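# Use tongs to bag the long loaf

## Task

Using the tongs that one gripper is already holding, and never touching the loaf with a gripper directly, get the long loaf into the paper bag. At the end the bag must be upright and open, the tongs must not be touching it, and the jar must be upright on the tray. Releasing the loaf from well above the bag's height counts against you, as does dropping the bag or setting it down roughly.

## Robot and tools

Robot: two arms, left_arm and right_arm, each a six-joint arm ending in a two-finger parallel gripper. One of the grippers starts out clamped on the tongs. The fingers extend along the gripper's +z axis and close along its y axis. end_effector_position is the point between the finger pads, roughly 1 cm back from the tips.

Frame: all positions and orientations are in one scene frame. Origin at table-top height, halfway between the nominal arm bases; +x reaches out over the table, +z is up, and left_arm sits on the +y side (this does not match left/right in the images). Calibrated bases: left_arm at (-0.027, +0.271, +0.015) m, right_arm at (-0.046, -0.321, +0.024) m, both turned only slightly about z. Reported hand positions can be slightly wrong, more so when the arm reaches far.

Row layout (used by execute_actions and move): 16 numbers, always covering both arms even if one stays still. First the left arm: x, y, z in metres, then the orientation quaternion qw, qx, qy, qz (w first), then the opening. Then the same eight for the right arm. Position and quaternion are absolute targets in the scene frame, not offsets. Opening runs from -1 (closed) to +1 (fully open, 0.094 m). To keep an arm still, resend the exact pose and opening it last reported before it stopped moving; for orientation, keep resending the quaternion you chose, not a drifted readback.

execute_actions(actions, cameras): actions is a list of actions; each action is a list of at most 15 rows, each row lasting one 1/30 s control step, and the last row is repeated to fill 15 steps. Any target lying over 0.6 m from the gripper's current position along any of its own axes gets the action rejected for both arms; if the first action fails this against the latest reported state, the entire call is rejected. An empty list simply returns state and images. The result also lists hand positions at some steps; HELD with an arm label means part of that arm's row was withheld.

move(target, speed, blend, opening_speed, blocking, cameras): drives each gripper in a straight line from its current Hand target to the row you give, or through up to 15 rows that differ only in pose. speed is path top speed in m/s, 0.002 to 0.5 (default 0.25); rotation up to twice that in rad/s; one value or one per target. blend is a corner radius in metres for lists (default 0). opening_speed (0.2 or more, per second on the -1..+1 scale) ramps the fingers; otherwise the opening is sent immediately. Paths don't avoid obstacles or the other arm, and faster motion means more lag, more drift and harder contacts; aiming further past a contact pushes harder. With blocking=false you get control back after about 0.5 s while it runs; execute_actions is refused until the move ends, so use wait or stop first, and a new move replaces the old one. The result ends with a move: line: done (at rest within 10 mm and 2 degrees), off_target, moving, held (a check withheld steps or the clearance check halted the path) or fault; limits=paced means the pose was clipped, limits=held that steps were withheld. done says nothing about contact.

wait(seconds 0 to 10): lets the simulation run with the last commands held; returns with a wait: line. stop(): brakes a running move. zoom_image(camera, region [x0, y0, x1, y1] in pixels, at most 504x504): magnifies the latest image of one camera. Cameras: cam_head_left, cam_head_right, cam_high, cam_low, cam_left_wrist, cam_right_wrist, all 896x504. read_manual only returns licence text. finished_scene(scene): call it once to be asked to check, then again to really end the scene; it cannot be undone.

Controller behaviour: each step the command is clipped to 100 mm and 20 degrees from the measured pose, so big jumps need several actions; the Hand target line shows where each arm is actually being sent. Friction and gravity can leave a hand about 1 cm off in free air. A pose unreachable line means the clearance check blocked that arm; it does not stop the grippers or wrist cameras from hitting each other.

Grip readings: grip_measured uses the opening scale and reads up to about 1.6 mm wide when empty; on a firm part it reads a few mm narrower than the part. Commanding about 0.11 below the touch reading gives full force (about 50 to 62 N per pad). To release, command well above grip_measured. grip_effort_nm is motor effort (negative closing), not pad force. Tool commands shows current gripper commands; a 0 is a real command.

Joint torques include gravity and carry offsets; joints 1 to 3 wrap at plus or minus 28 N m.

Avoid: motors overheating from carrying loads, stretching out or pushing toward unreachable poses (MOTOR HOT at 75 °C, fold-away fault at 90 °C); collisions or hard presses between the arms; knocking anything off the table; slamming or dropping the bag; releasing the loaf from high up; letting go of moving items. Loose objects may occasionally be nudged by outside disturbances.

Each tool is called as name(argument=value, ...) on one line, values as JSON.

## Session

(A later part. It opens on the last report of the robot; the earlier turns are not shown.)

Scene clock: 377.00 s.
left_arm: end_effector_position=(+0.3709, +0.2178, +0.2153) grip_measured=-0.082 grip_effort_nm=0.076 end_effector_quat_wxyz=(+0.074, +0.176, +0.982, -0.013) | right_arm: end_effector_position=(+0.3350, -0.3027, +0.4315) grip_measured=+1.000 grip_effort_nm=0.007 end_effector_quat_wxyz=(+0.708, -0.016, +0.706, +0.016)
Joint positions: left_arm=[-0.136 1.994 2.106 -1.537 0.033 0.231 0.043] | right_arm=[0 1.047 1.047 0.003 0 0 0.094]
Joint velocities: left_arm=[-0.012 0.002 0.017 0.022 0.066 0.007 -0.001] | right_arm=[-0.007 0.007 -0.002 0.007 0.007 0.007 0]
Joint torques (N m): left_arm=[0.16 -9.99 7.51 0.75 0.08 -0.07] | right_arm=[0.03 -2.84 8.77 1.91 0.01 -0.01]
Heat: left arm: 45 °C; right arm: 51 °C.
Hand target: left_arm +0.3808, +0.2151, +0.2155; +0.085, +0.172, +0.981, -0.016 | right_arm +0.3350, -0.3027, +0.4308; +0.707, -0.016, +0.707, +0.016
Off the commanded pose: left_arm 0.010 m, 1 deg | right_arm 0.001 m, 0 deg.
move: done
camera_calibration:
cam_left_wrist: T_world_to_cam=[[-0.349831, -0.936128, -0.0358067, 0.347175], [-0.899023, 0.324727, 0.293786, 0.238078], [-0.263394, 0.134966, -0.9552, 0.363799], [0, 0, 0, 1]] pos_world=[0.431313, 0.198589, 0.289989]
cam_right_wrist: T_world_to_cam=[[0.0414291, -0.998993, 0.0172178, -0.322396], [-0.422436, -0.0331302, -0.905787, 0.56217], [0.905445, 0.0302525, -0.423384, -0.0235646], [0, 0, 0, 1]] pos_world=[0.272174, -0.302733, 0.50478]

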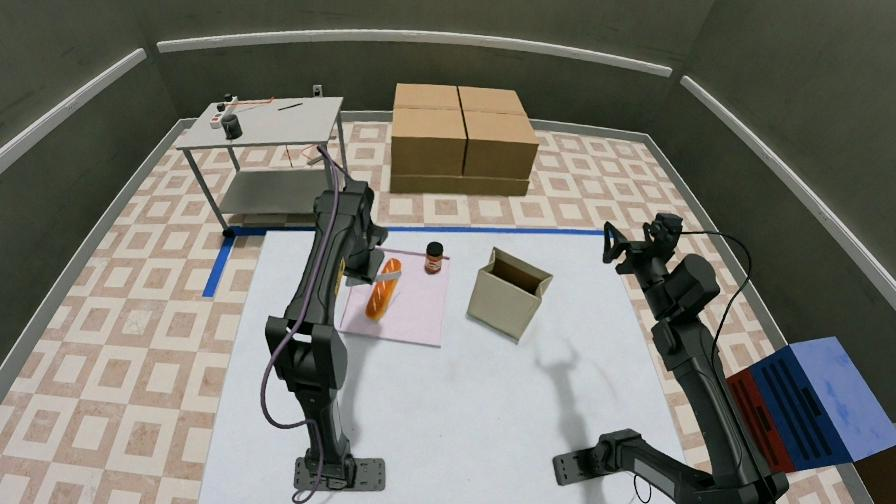

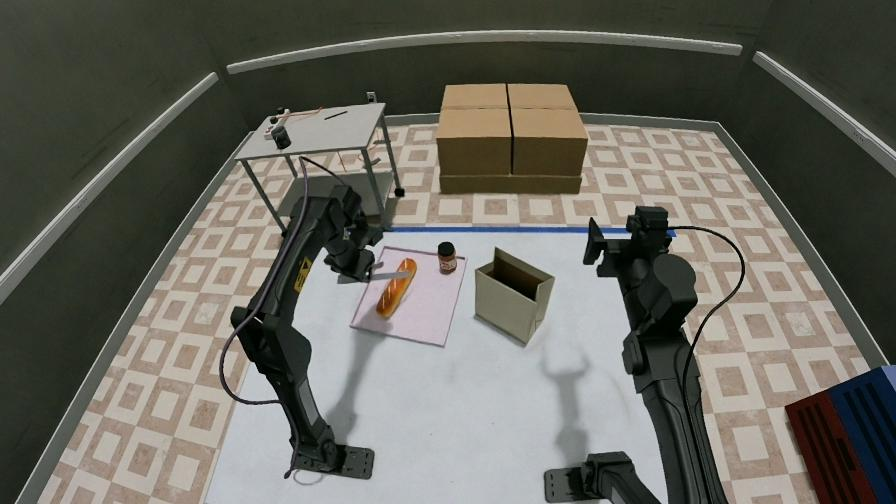

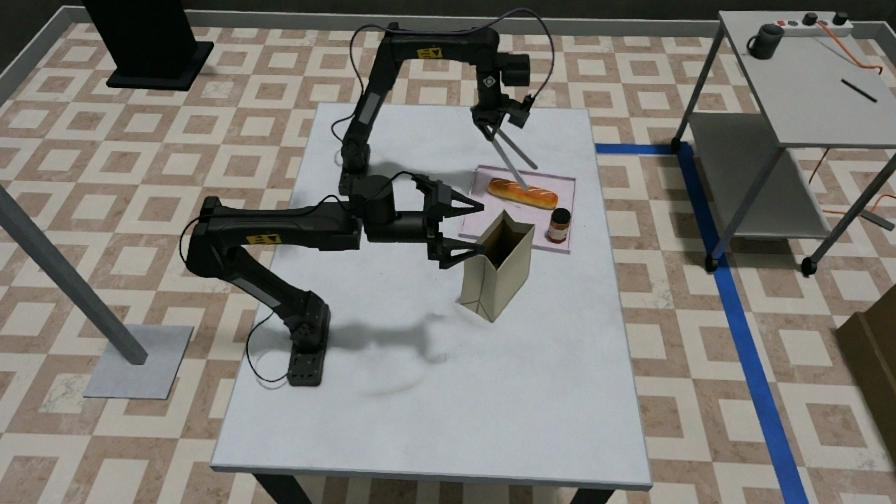

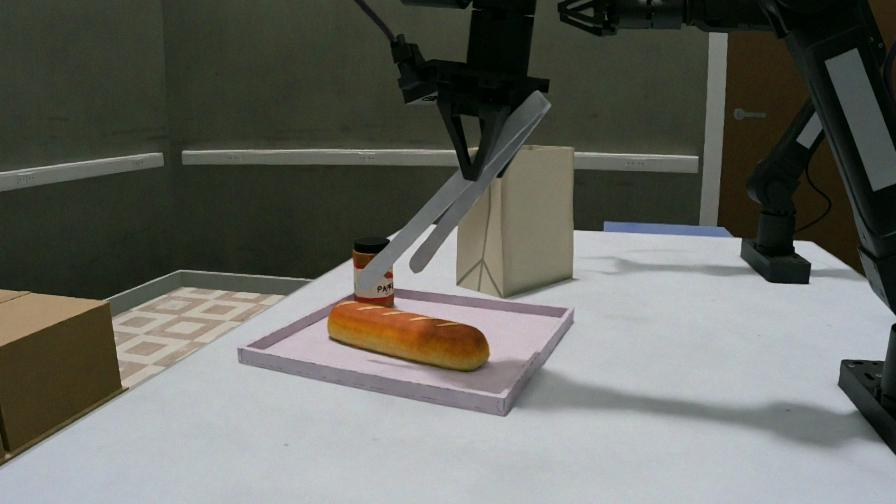

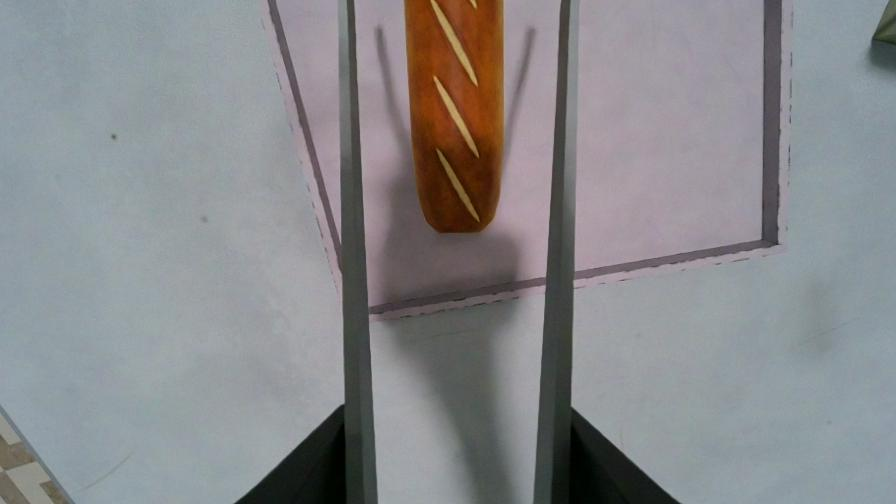

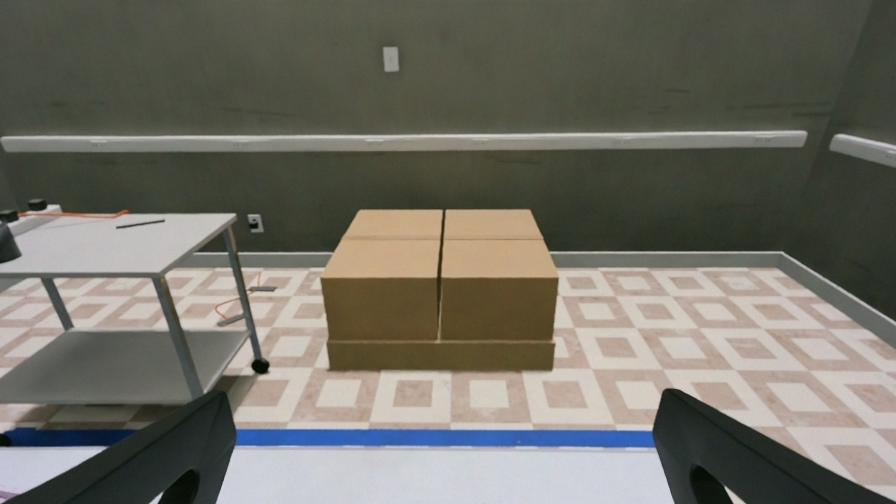

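move(target=[0.393, 0.2095, 0.168, 0.0344, 0.1693, 0.9850, -0.0059, -0.04, 0.335, -0.3027, 0.4308, 0.707, -0.016, 0.707, 0.016, 1.0], speed=0.08, opening_speed=0.2)

zoom_image(camera="cam_high", region=[440, 60, 620, 260])

zoom_image(camera="cam_low", region=[230, 80, 600, 430])

Scene clock: 430.00 s.
left_arm: end_effector_position=(+0.3837, +0.2124, +0.1731) grip_measured=-0.042 grip_effort_nm=0.081 end_effector_quat_wxyz=(+0.030, +0.171, +0.985, -0.008) | right_arm: end_effector_position=(+0.3350, -0.3027, +0.4316) grip_measured=+1.000 grip_effort_nm=0.007 end_effector_quat_wxyz=(+0.708, -0.016, +0.706, +0.016)
Joint positions: left_arm=[-0.151 2.109 2.114 -1.517 0.018 0.206 0.045] | right_arm=[0 1.047 1.047 0.003 0 0 0.094]
Joint velocities: left_arm=[-0.007 0.002 0.002 -0.022 -0.037 -0.022 0] | right_arm=[0.007 0.007 -0.007 -0.037 -0.022 -0.051 0]
Joint torques (N m): left_arm=[-0.49 -10.44 7.24 0.52 -0.03 -0.06] | right_arm=[0.02 -2.84 8.77 1.9 0.01 -0.01]
Heat: left arm: 45 °C; right arm: 53 °C.
Hand target: left_arm +0.3930, +0.2099, +0.1682; +0.034, +0.169, +0.985, -0.006 | right_arm +0.3350, -0.3027, +0.4308; +0.707, -0.016, +0.707, +0.016
Off the commanded pose: left_arm 0.011 m, 1 deg | right_arm 0.001 m, 0 deg.
move: off_target (left_arm)
camera_calibration:
cam_left_wrist: T_world_to_cam=[[-0.343016, -0.938903, -0.0283161, 0.341734], [-0.873633, 0.307805, 0.376858, 0.243172], [-0.345117, 0.154006, -0.925838, 0.349872], [0, 0, 0, 1]] pos_world=[0.450411, 0.192123, 0.24196]
cam_right_wrist: T_world_to_cam=[[0.0414225, -0.998993, 0.017216, -0.322394], [-0.422091, -0.0331143, -0.905948, 0.562215], [0.905607, 0.0302599, -0.423038, -0.0237252], [0, 0, 0, 1]] pos_world=[0.272146, -0.302735, 0.504851]

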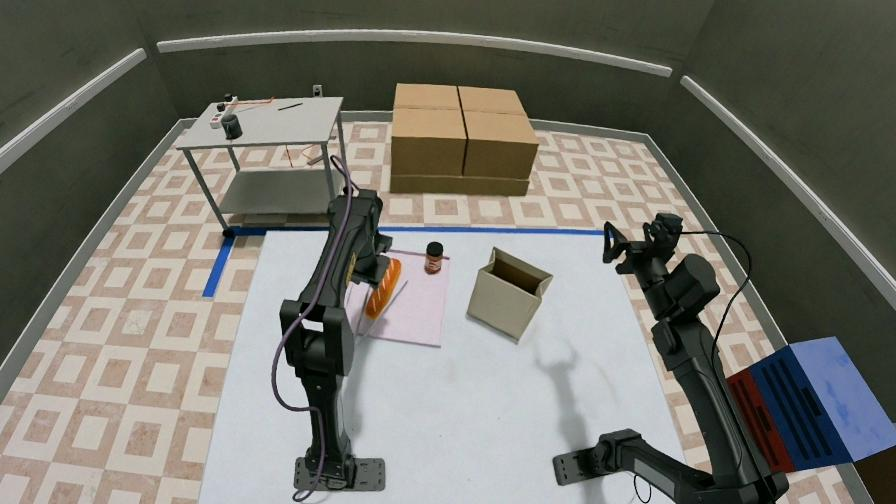

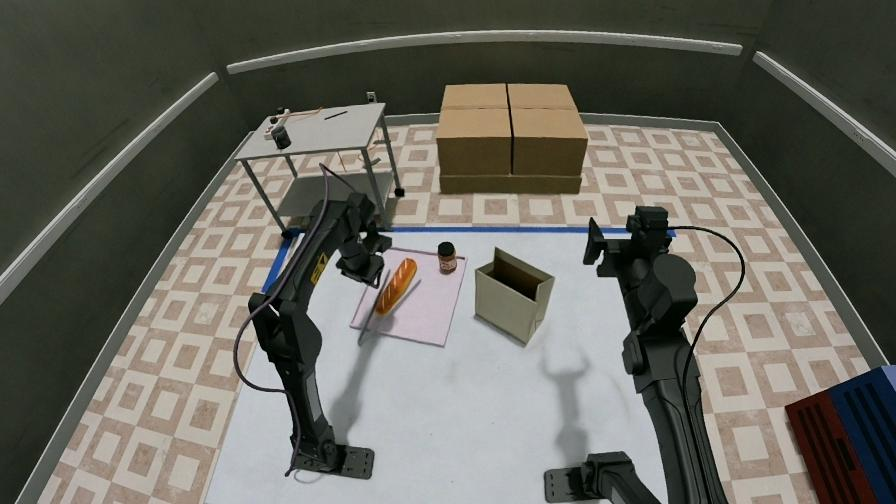

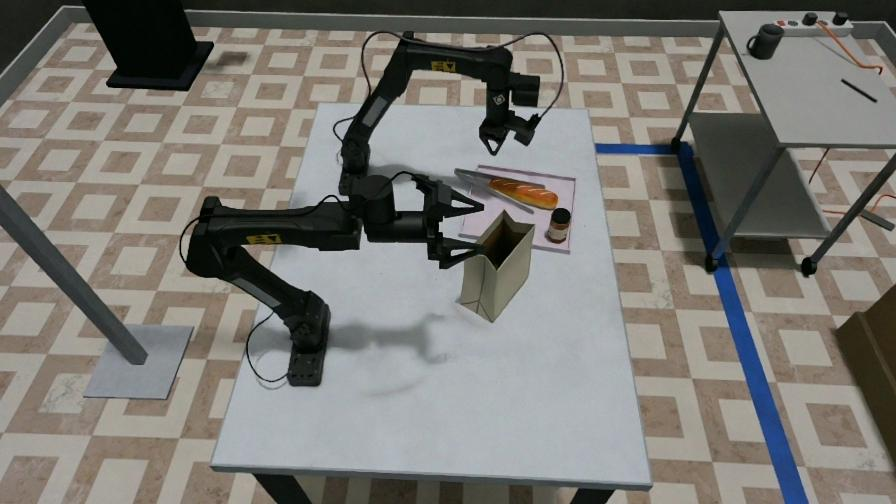

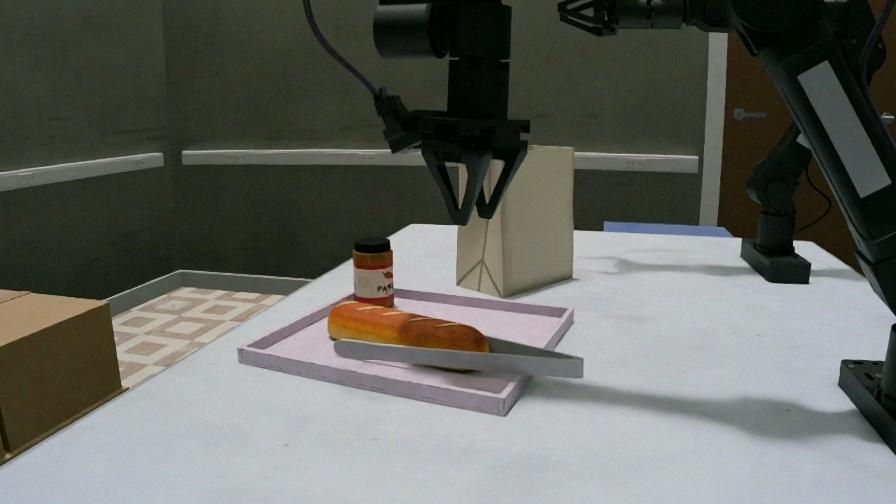

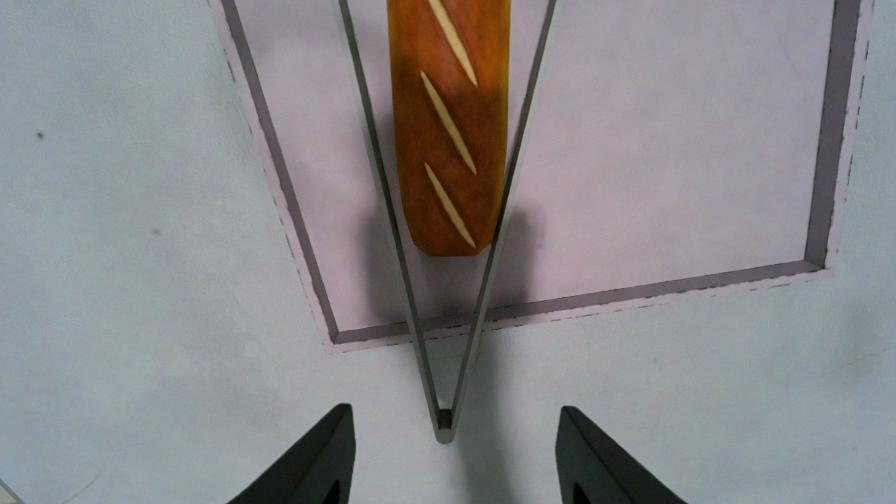

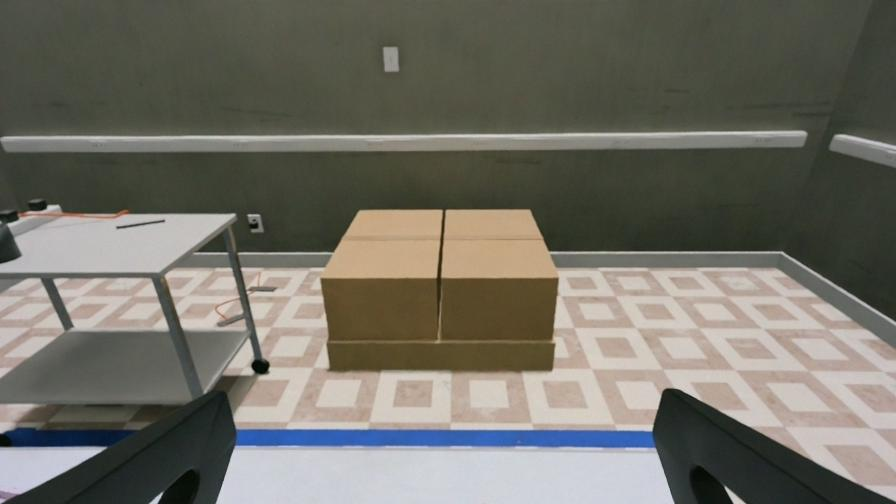

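Scaled by 2.520.

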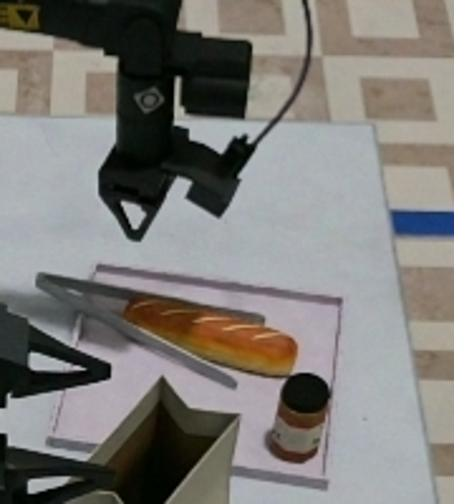

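Scaled by 1.362.

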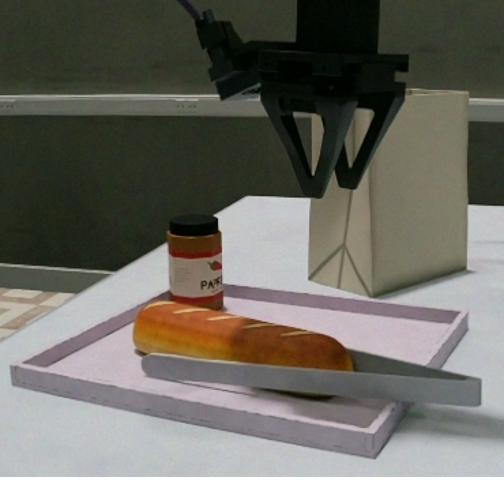

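move(target=[[0.335, 0.245, 0.18, 0.238, 0.1744, 0.9545, -0.0435, 0.9, 0.24, -0.36, 0.42, 0.56, -0.1773, 0.7998, 0.1241, 1.0], [0.287, 0.260, 0.090, 0.4313, 0.1615, 0.8842, -0.0788, 0.9, 0.24, -0.36, 0.42, 0.56, -0.1773, 0.7998, 0.1241, 1.0]], speed=0.12, blend=[0.03, 0], opening_speed=0.5)

zoom_image(camera="cam_low", region=[280, 150, 680, 430])

Scene clock: 594.37 s.
left_arm: end_effector_position=(+0.2924, +0.2596, +0.0899) grip_measured=+0.898 grip_effort_nm=0.090 end_effector_quat_wxyz=(+0.428, +0.164, +0.885, -0.076) | right_arm: end_effector_position=(+0.2411, -0.3653, +0.4176) grip_measured=+1.000 grip_effort_nm=0.012 end_effector_quat_wxyz=(+0.564, -0.174, +0.798, +0.123)
Joint positions: left_arm=[0.176 1.201 0.416 0.036 0.421 0.37 0.089] | right_arm=[-0.755 1.15 1.495 -1.046 -1.026 -0.625 0.094]
Joint velocities: left_arm=[0.002 0.002 0.002 -0.051 0.066 -0.022 0] | right_arm=[-0.002 0.007 -0.007 -0.081 -0.037 -0.022 0]
Joint torques (N m): left_arm=[0.66 -5.24 4.29 1.61 0.27 0.09] | right_arm=[-0.9 -1.47 9.28 1.21 -0.6 -0.08]
Heat: left arm: 47 °C; right arm: 54 °C.
Hand target: left_arm +0.2887, +0.2586, +0.0892; +0.432, +0.167, +0.883, -0.077 | right_arm +0.2396, -0.3643, +0.4225; +0.566, -0.175, +0.795, +0.129
Off the commanded pose: left_arm 0.005 m, 1 deg | right_arm 0.006 m, 1 deg.
move: done
camera_calibration:
cam_left_wrist: T_world_to_cam=[[-0.334715, -0.941751, -0.0327277, 0.351089], [-0.842576, 0.314656, -0.437102, 0.242549], [0.421939, -0.118729, -0.898816, 0.0781684], [0, 0, 0, 1]] pos_world=[0.288898, 0.263599, 0.187768]
cam_right_wrist: T_world_to_cam=[[0.417165, -0.908666, 0.0173124, -0.438358], [-0.634238, -0.304714, -0.710557, 0.378176], [0.650935, 0.285439, -0.703426, 0.329079], [0, 0, 0, 1]] pos_world=[0.208512, -0.377018, 0.507788]

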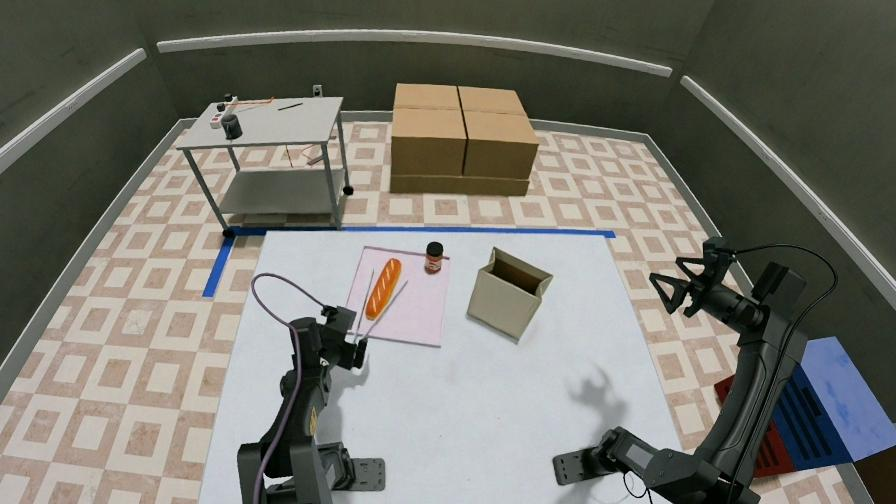

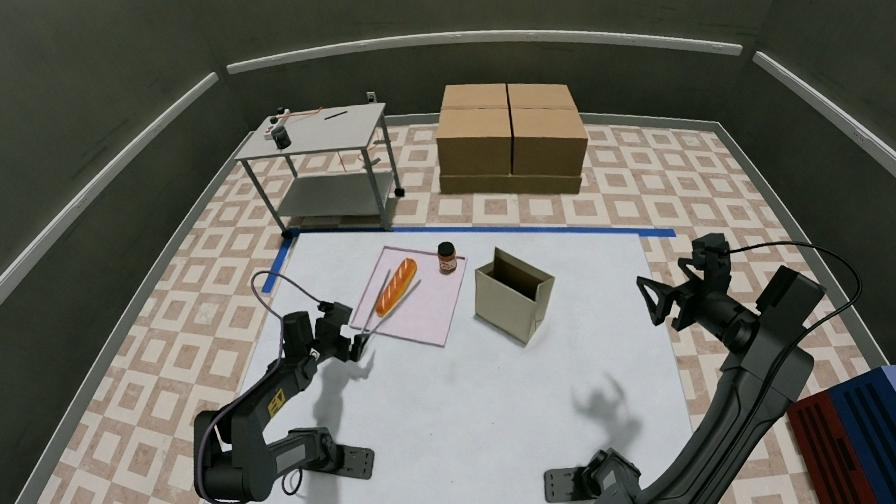

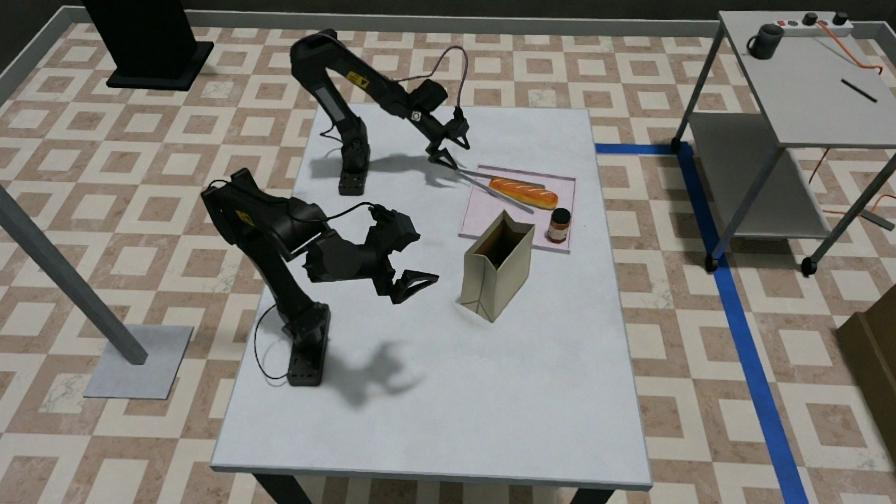

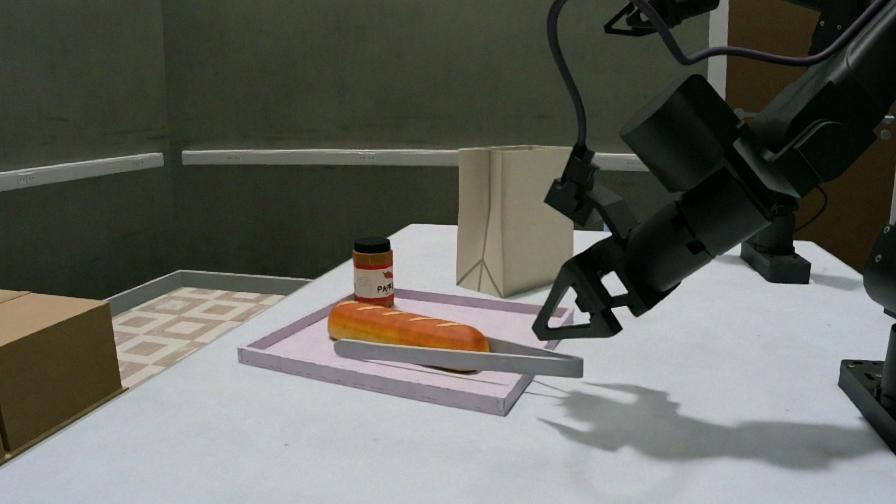

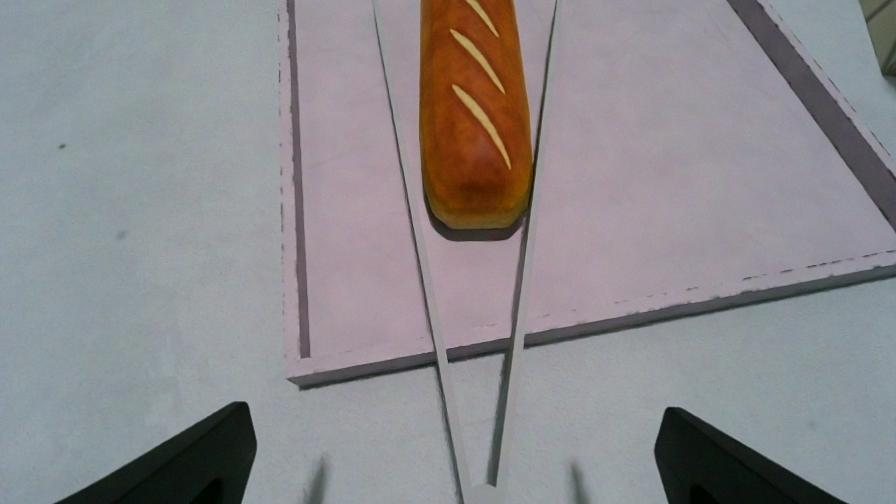

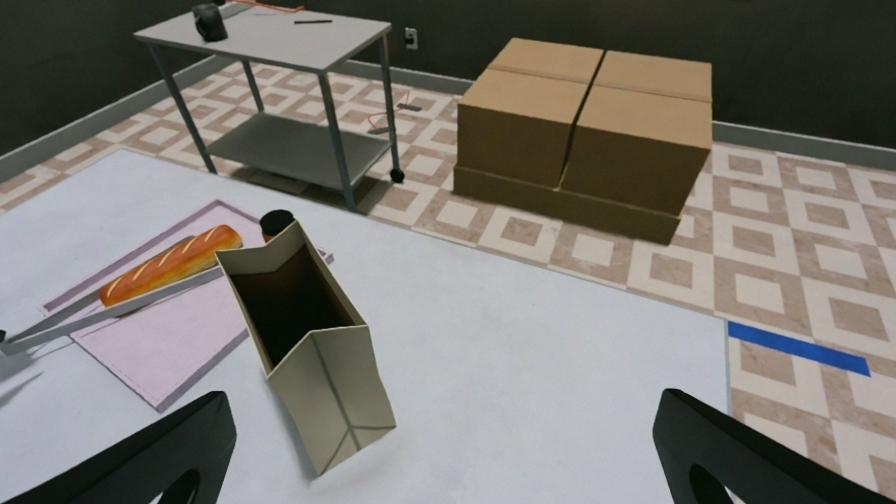

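Scaled by 1.260.

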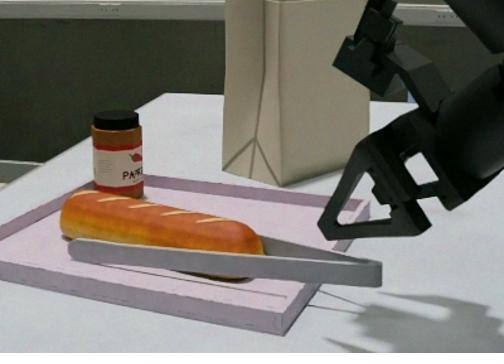

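move(target=[0.3535, 0.2335, 0.037, 0.432, 0.159, 0.884, -0.0765, 0.5, 0.2411, -0.3653, 0.4176, 0.564, -0.174, 0.798, 0.123, 1.0], speed=0.07, opening_speed=0.3)

zoom_image(camera="cam_low", region=[280, 150, 680, 430])

Scene clock: 629.73 s.
left_arm: end_effector_position=(+0.3471, +0.2354, +0.0355) grip_measured=+0.502 grip_effort_nm=-0.164 end_effector_quat_wxyz=(+0.428, +0.161, +0.886, -0.075) | right_arm: end_effector_position=(+0.2413, -0.3655, +0.4181) grip_measured=+1.000 grip_effort_nm=0.007 end_effector_quat_wxyz=(+0.565, -0.174, +0.797, +0.122)
Joint positions: left_arm=[0.033 1.652 0.471 0.469 0.31 0.264 0.071] | right_arm=[-0.755 1.15 1.495 -1.042 -1.026 -0.625 0.094]
Joint velocities: left_arm=[0.002 0.002 -0.002 -0.022 0.037 0.007 0.001] | right_arm=[0.002 -0.012 0.002 -0.007 0.022 -0.022 0]
Joint torques (N m): left_arm=[-0.46 -5.08 5.93 1.67 0.12 -0.09] | right_arm=[-0.08 -2.24 7.1 1.38 -0.38 -0.02]
Heat: left arm: 42 °C; right arm: 51 °C.
Hand target: left_arm +0.3541, +0.2342, +0.0366; +0.431, +0.159, +0.885, -0.077 | right_arm +0.2411, -0.3653, +0.4176; +0.564, -0.174, +0.798, +0.123
Off the commanded pose: left_arm 0.007 m, 1 deg | right_arm 0.001 m, 0 deg.
move: done
camera_calibration:
cam_left_wrist: T_world_to_cam=[[-0.330188, -0.943373, -0.0319835, 0.343603], [-0.844795, 0.310461, -0.435816, 0.274142], [0.421067, -0.116882, -0.899467, 0.00318703], [0, 0, 0, 1]] pos_world=[0.343705, 0.239408, 0.133332]
cam_right_wrist: T_world_to_cam=[[0.417116, -0.908624, 0.0204299, -0.439969], [-0.632384, -0.306303, -0.711526, 0.377958], [0.652767, 0.283869, -0.702363, 0.327808], [0, 0, 0, 1]] pos_world=[0.208551, -0.377051, 0.508156]

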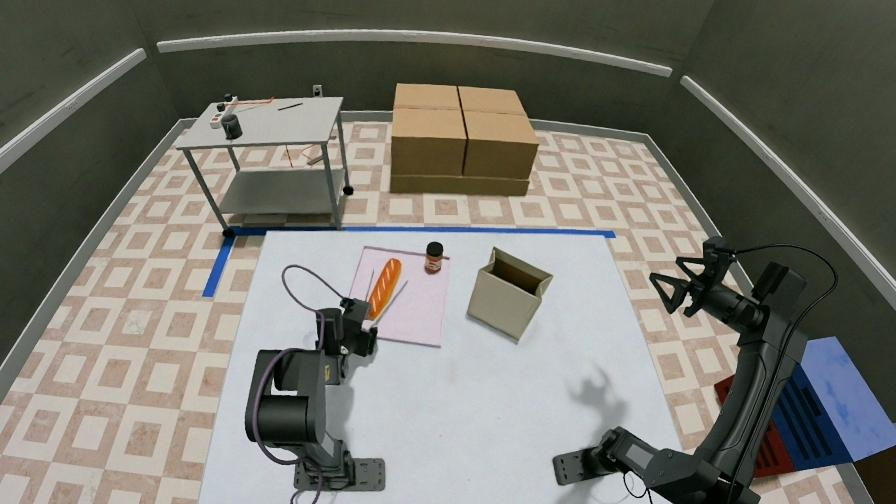

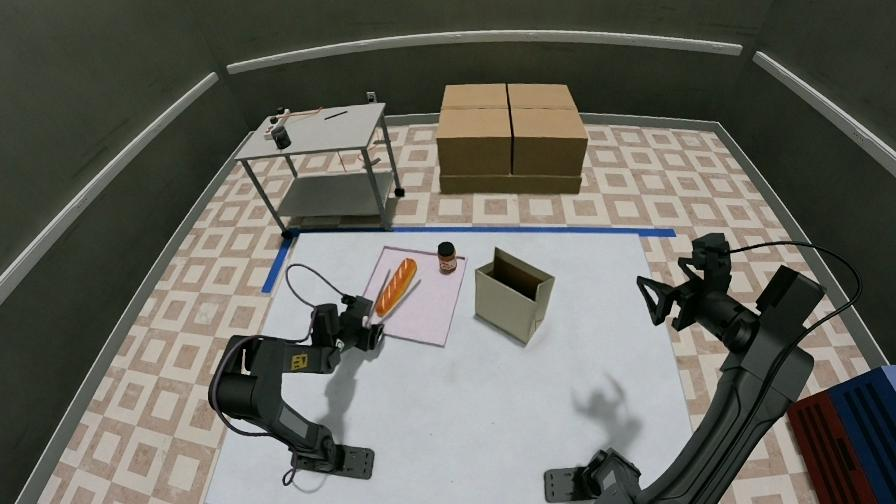

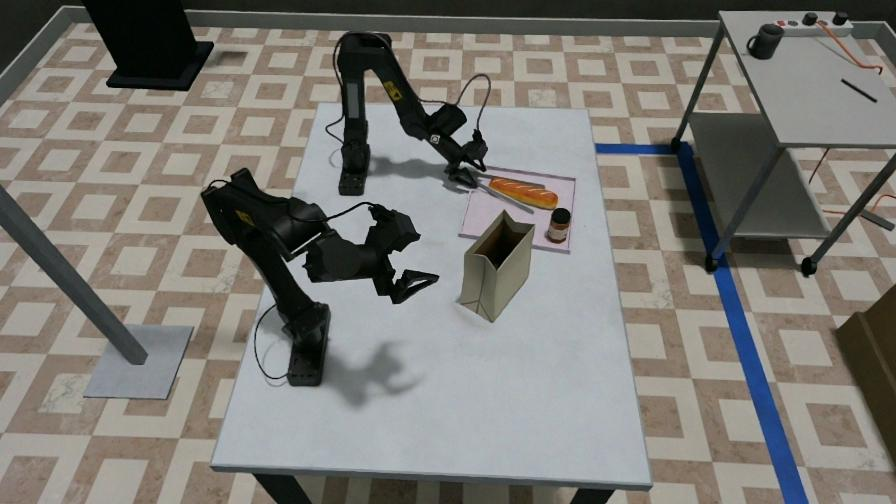

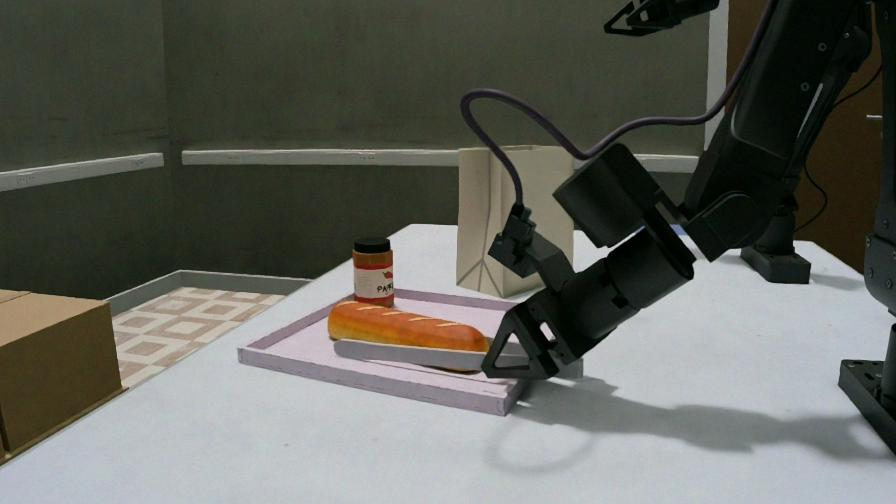

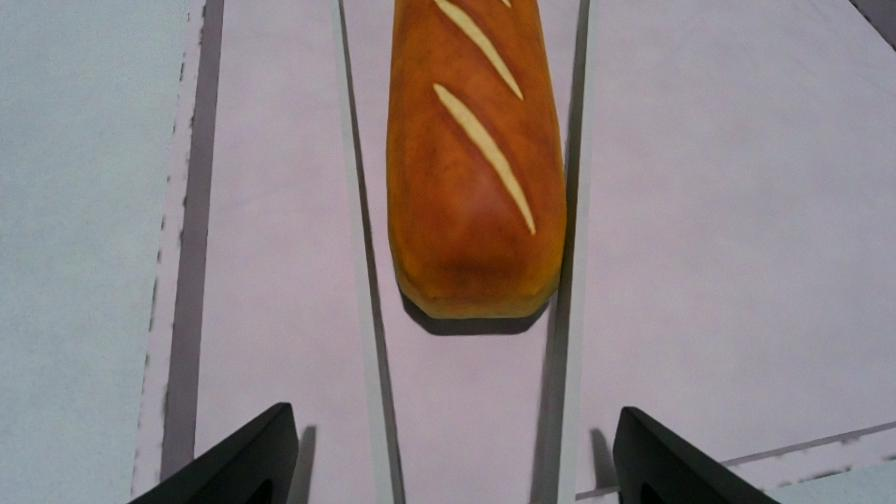

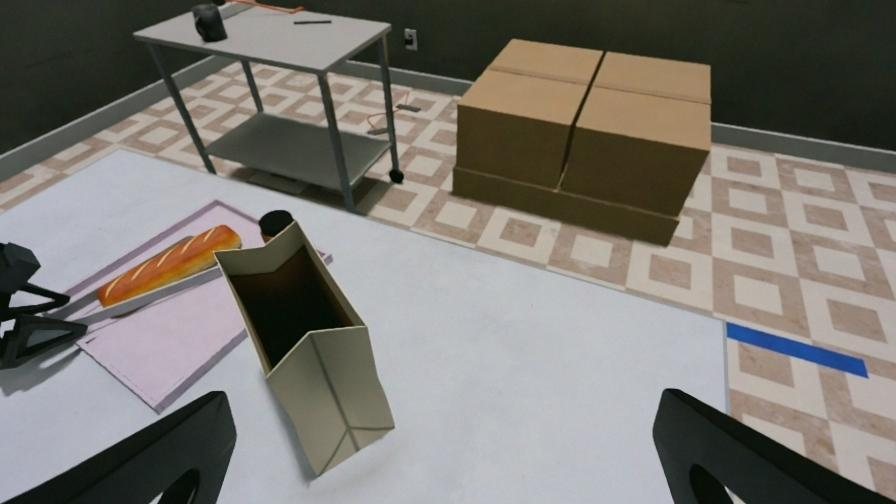

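Scaled by 1.260.

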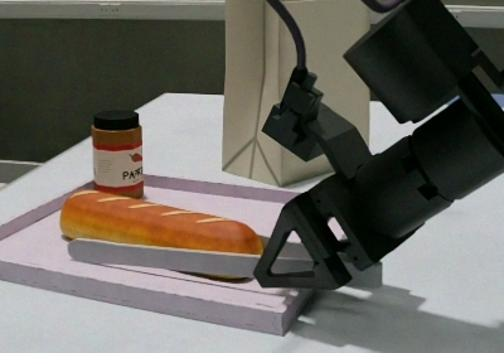

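move(target=[0.360, 0.2268, 0.0385, 0.432, 0.159, 0.884, -0.0765, 0.2, 0.2411, -0.3653, 0.4176, 0.564, -0.174, 0.798, 0.123, 1.0], speed=0.05, opening_speed=0.3, cameras=["cam_low", "cam_left_wrist"])

Scene clock: 643.87 s.
left_arm: end_effector_position=(+0.3527, +0.2284, +0.0378) grip_measured=+0.202 grip_effort_nm=-0.159 end_effector_quat_wxyz=(+0.430, +0.161, +0.885, -0.075) | right_arm: end_effector_position=(+0.2414, -0.3656, +0.4182) grip_measured=+1.000 grip_effort_nm=0.007 end_effector_quat_wxyz=(+0.565, -0.175, +0.797, +0.121)
Joint positions: left_arm=[0.004 1.661 0.49 0.469 0.288 0.244 0.056] | right_arm=[-0.755 1.15 1.495 -1.041 -1.026 -0.625 0.094]
Joint velocities: left_arm=[-0.007 0.022 -0.002 -0.051 -0.007 0.007 0] | right_arm=[-0.007 0.002 0.002 -0.007 -0.022 0.007 0]
Joint torques (N m): left_arm=[-0.57 -5.26 6.2 1.63 0.12 -0.02] | right_arm=[-0.08 -2.24 7.09 1.37 -0.38 -0.02]
Heat: left arm: 41 °C; right arm: 50 °C.
Hand target: left_arm +0.3598, +0.2271, +0.0386; +0.432, +0.159, +0.884, -0.076 | right_arm +0.2411, -0.3653, +0.4176; +0.564, -0.174, +0.798, +0.123
Off the commanded pose: left_arm 0.007 m, 0 deg | right_arm 0.001 m, 0 deg.
move: done
camera_calibration:
cam_left_wrist: T_world_to_cam=[[-0.3295, -0.943553, -0.0337209, 0.338872], [-0.843078, 0.310115, -0.439373, 0.281713], [0.425029, -0.116344, -0.897672, 0.000474134], [0, 0, 0, 1]] pos_world=[0.348963, 0.232436, 0.13563]
Images, in order (width x height): cam_low 896x504, cam_left_wrist 896x504.

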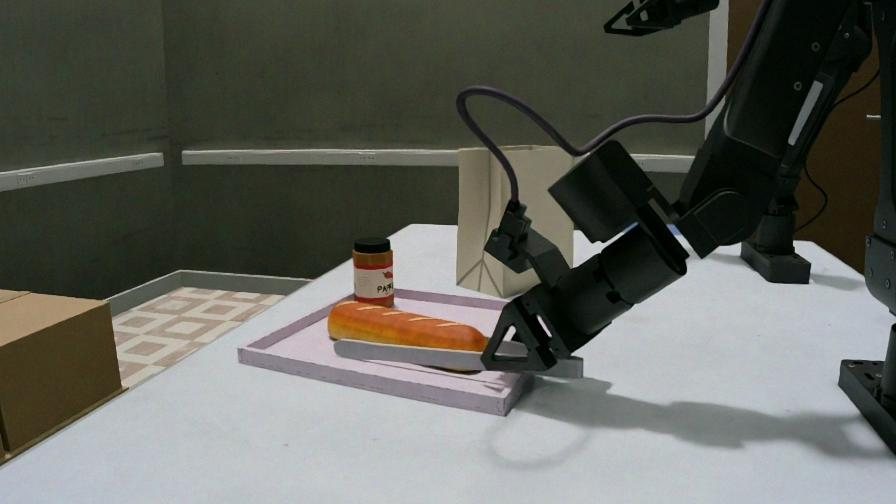

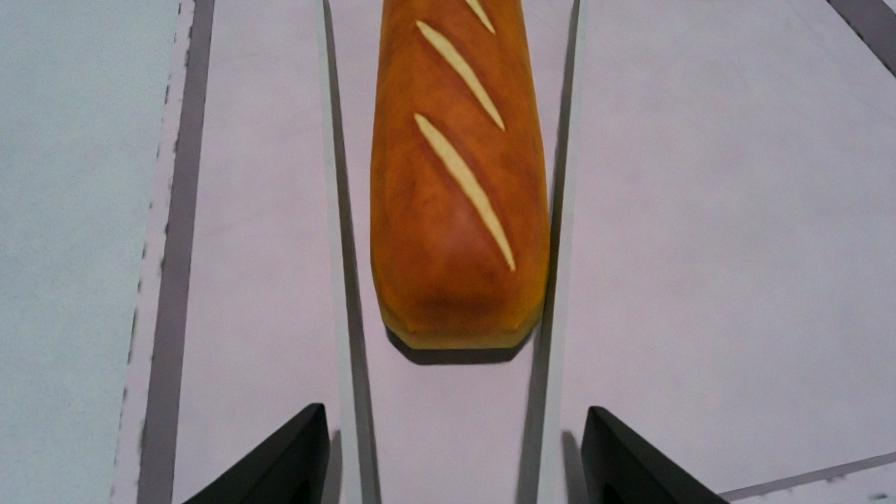

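move(target=[0.360, 0.2268, 0.0385, 0.432, 0.159, 0.884, -0.0765, -0.06, 0.2411, -0.3653, 0.4176, 0.564, -0.174, 0.798, 0.123, 1.0], speed=0.05, opening_speed=0.2, cameras=["cam_low", "cam_left_wrist"])

Scene clock: 651.23 s.
left_arm: end_effector_position=(+0.3528, +0.2286, +0.0378) grip_measured=-0.057 grip_effort_nm=-0.173 end_effector_quat_wxyz=(+0.430, +0.161, +0.885, -0.074) | right_arm: end_effector_position=(+0.2415, -0.3656, +0.4183) grip_measured=+1.000 grip_effort_nm=0.007 end_effector_quat_wxyz=(+0.565, -0.175, +0.797, +0.121)
Joint positions: left_arm=[0.004 1.661 0.49 0.469 0.286 0.243 0.044] | right_arm=[-0.755 1.15 1.495 -1.04 -1.026 -0.625 0.094]
Joint velocities: left_arm=[-0.027 0.007 -0.022 0.007 -0.007 0.007 0] | right_arm=[0.002 -0.007 -0.022 -0.007 -0.051 -0.007 0]
Joint torques (N m): left_arm=[-0.32 -5.14 6.2 1.58 0.11 -0.11] | right_arm=[-0.08 -2.25 7.1 1.37 -0.38 -0.01]
Heat: left arm: 41 °C; right arm: 50 °C.
Hand target: left_arm +0.3597, +0.2269, +0.0386; +0.432, +0.159, +0.884, -0.077 | right_arm +0.2411, -0.3653, +0.4176; +0.564, -0.174, +0.798, +0.123
Off the commanded pose: left_arm 0.007 m, 0 deg | right_arm 0.001 m, 0 deg.
move: done
camera_calibration:
cam_left_wrist: T_world_to_cam=[[-0.328237, -0.94399, -0.0338157, 0.338728], [-0.843591, 0.309057, -0.439133, 0.282083], [0.424988, -0.115613, -0.897785, 0.000297702], [0, 0, 0, 1]] pos_world=[0.349019, 0.23261, 0.135594]
Images, in order (width x height): cam_low 896x504, cam_left_wrist 896x504.

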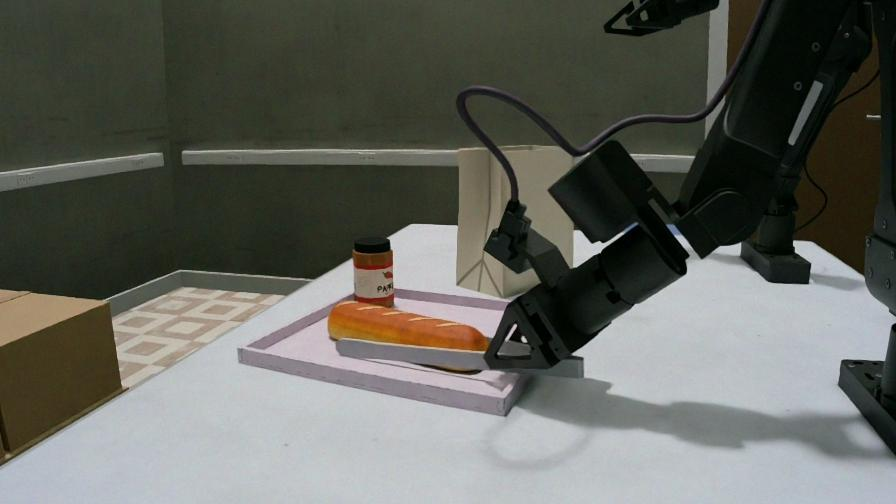

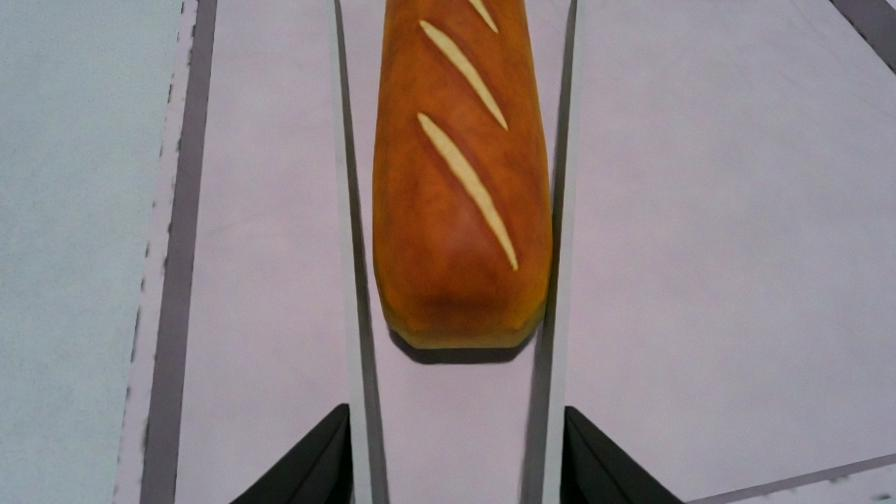

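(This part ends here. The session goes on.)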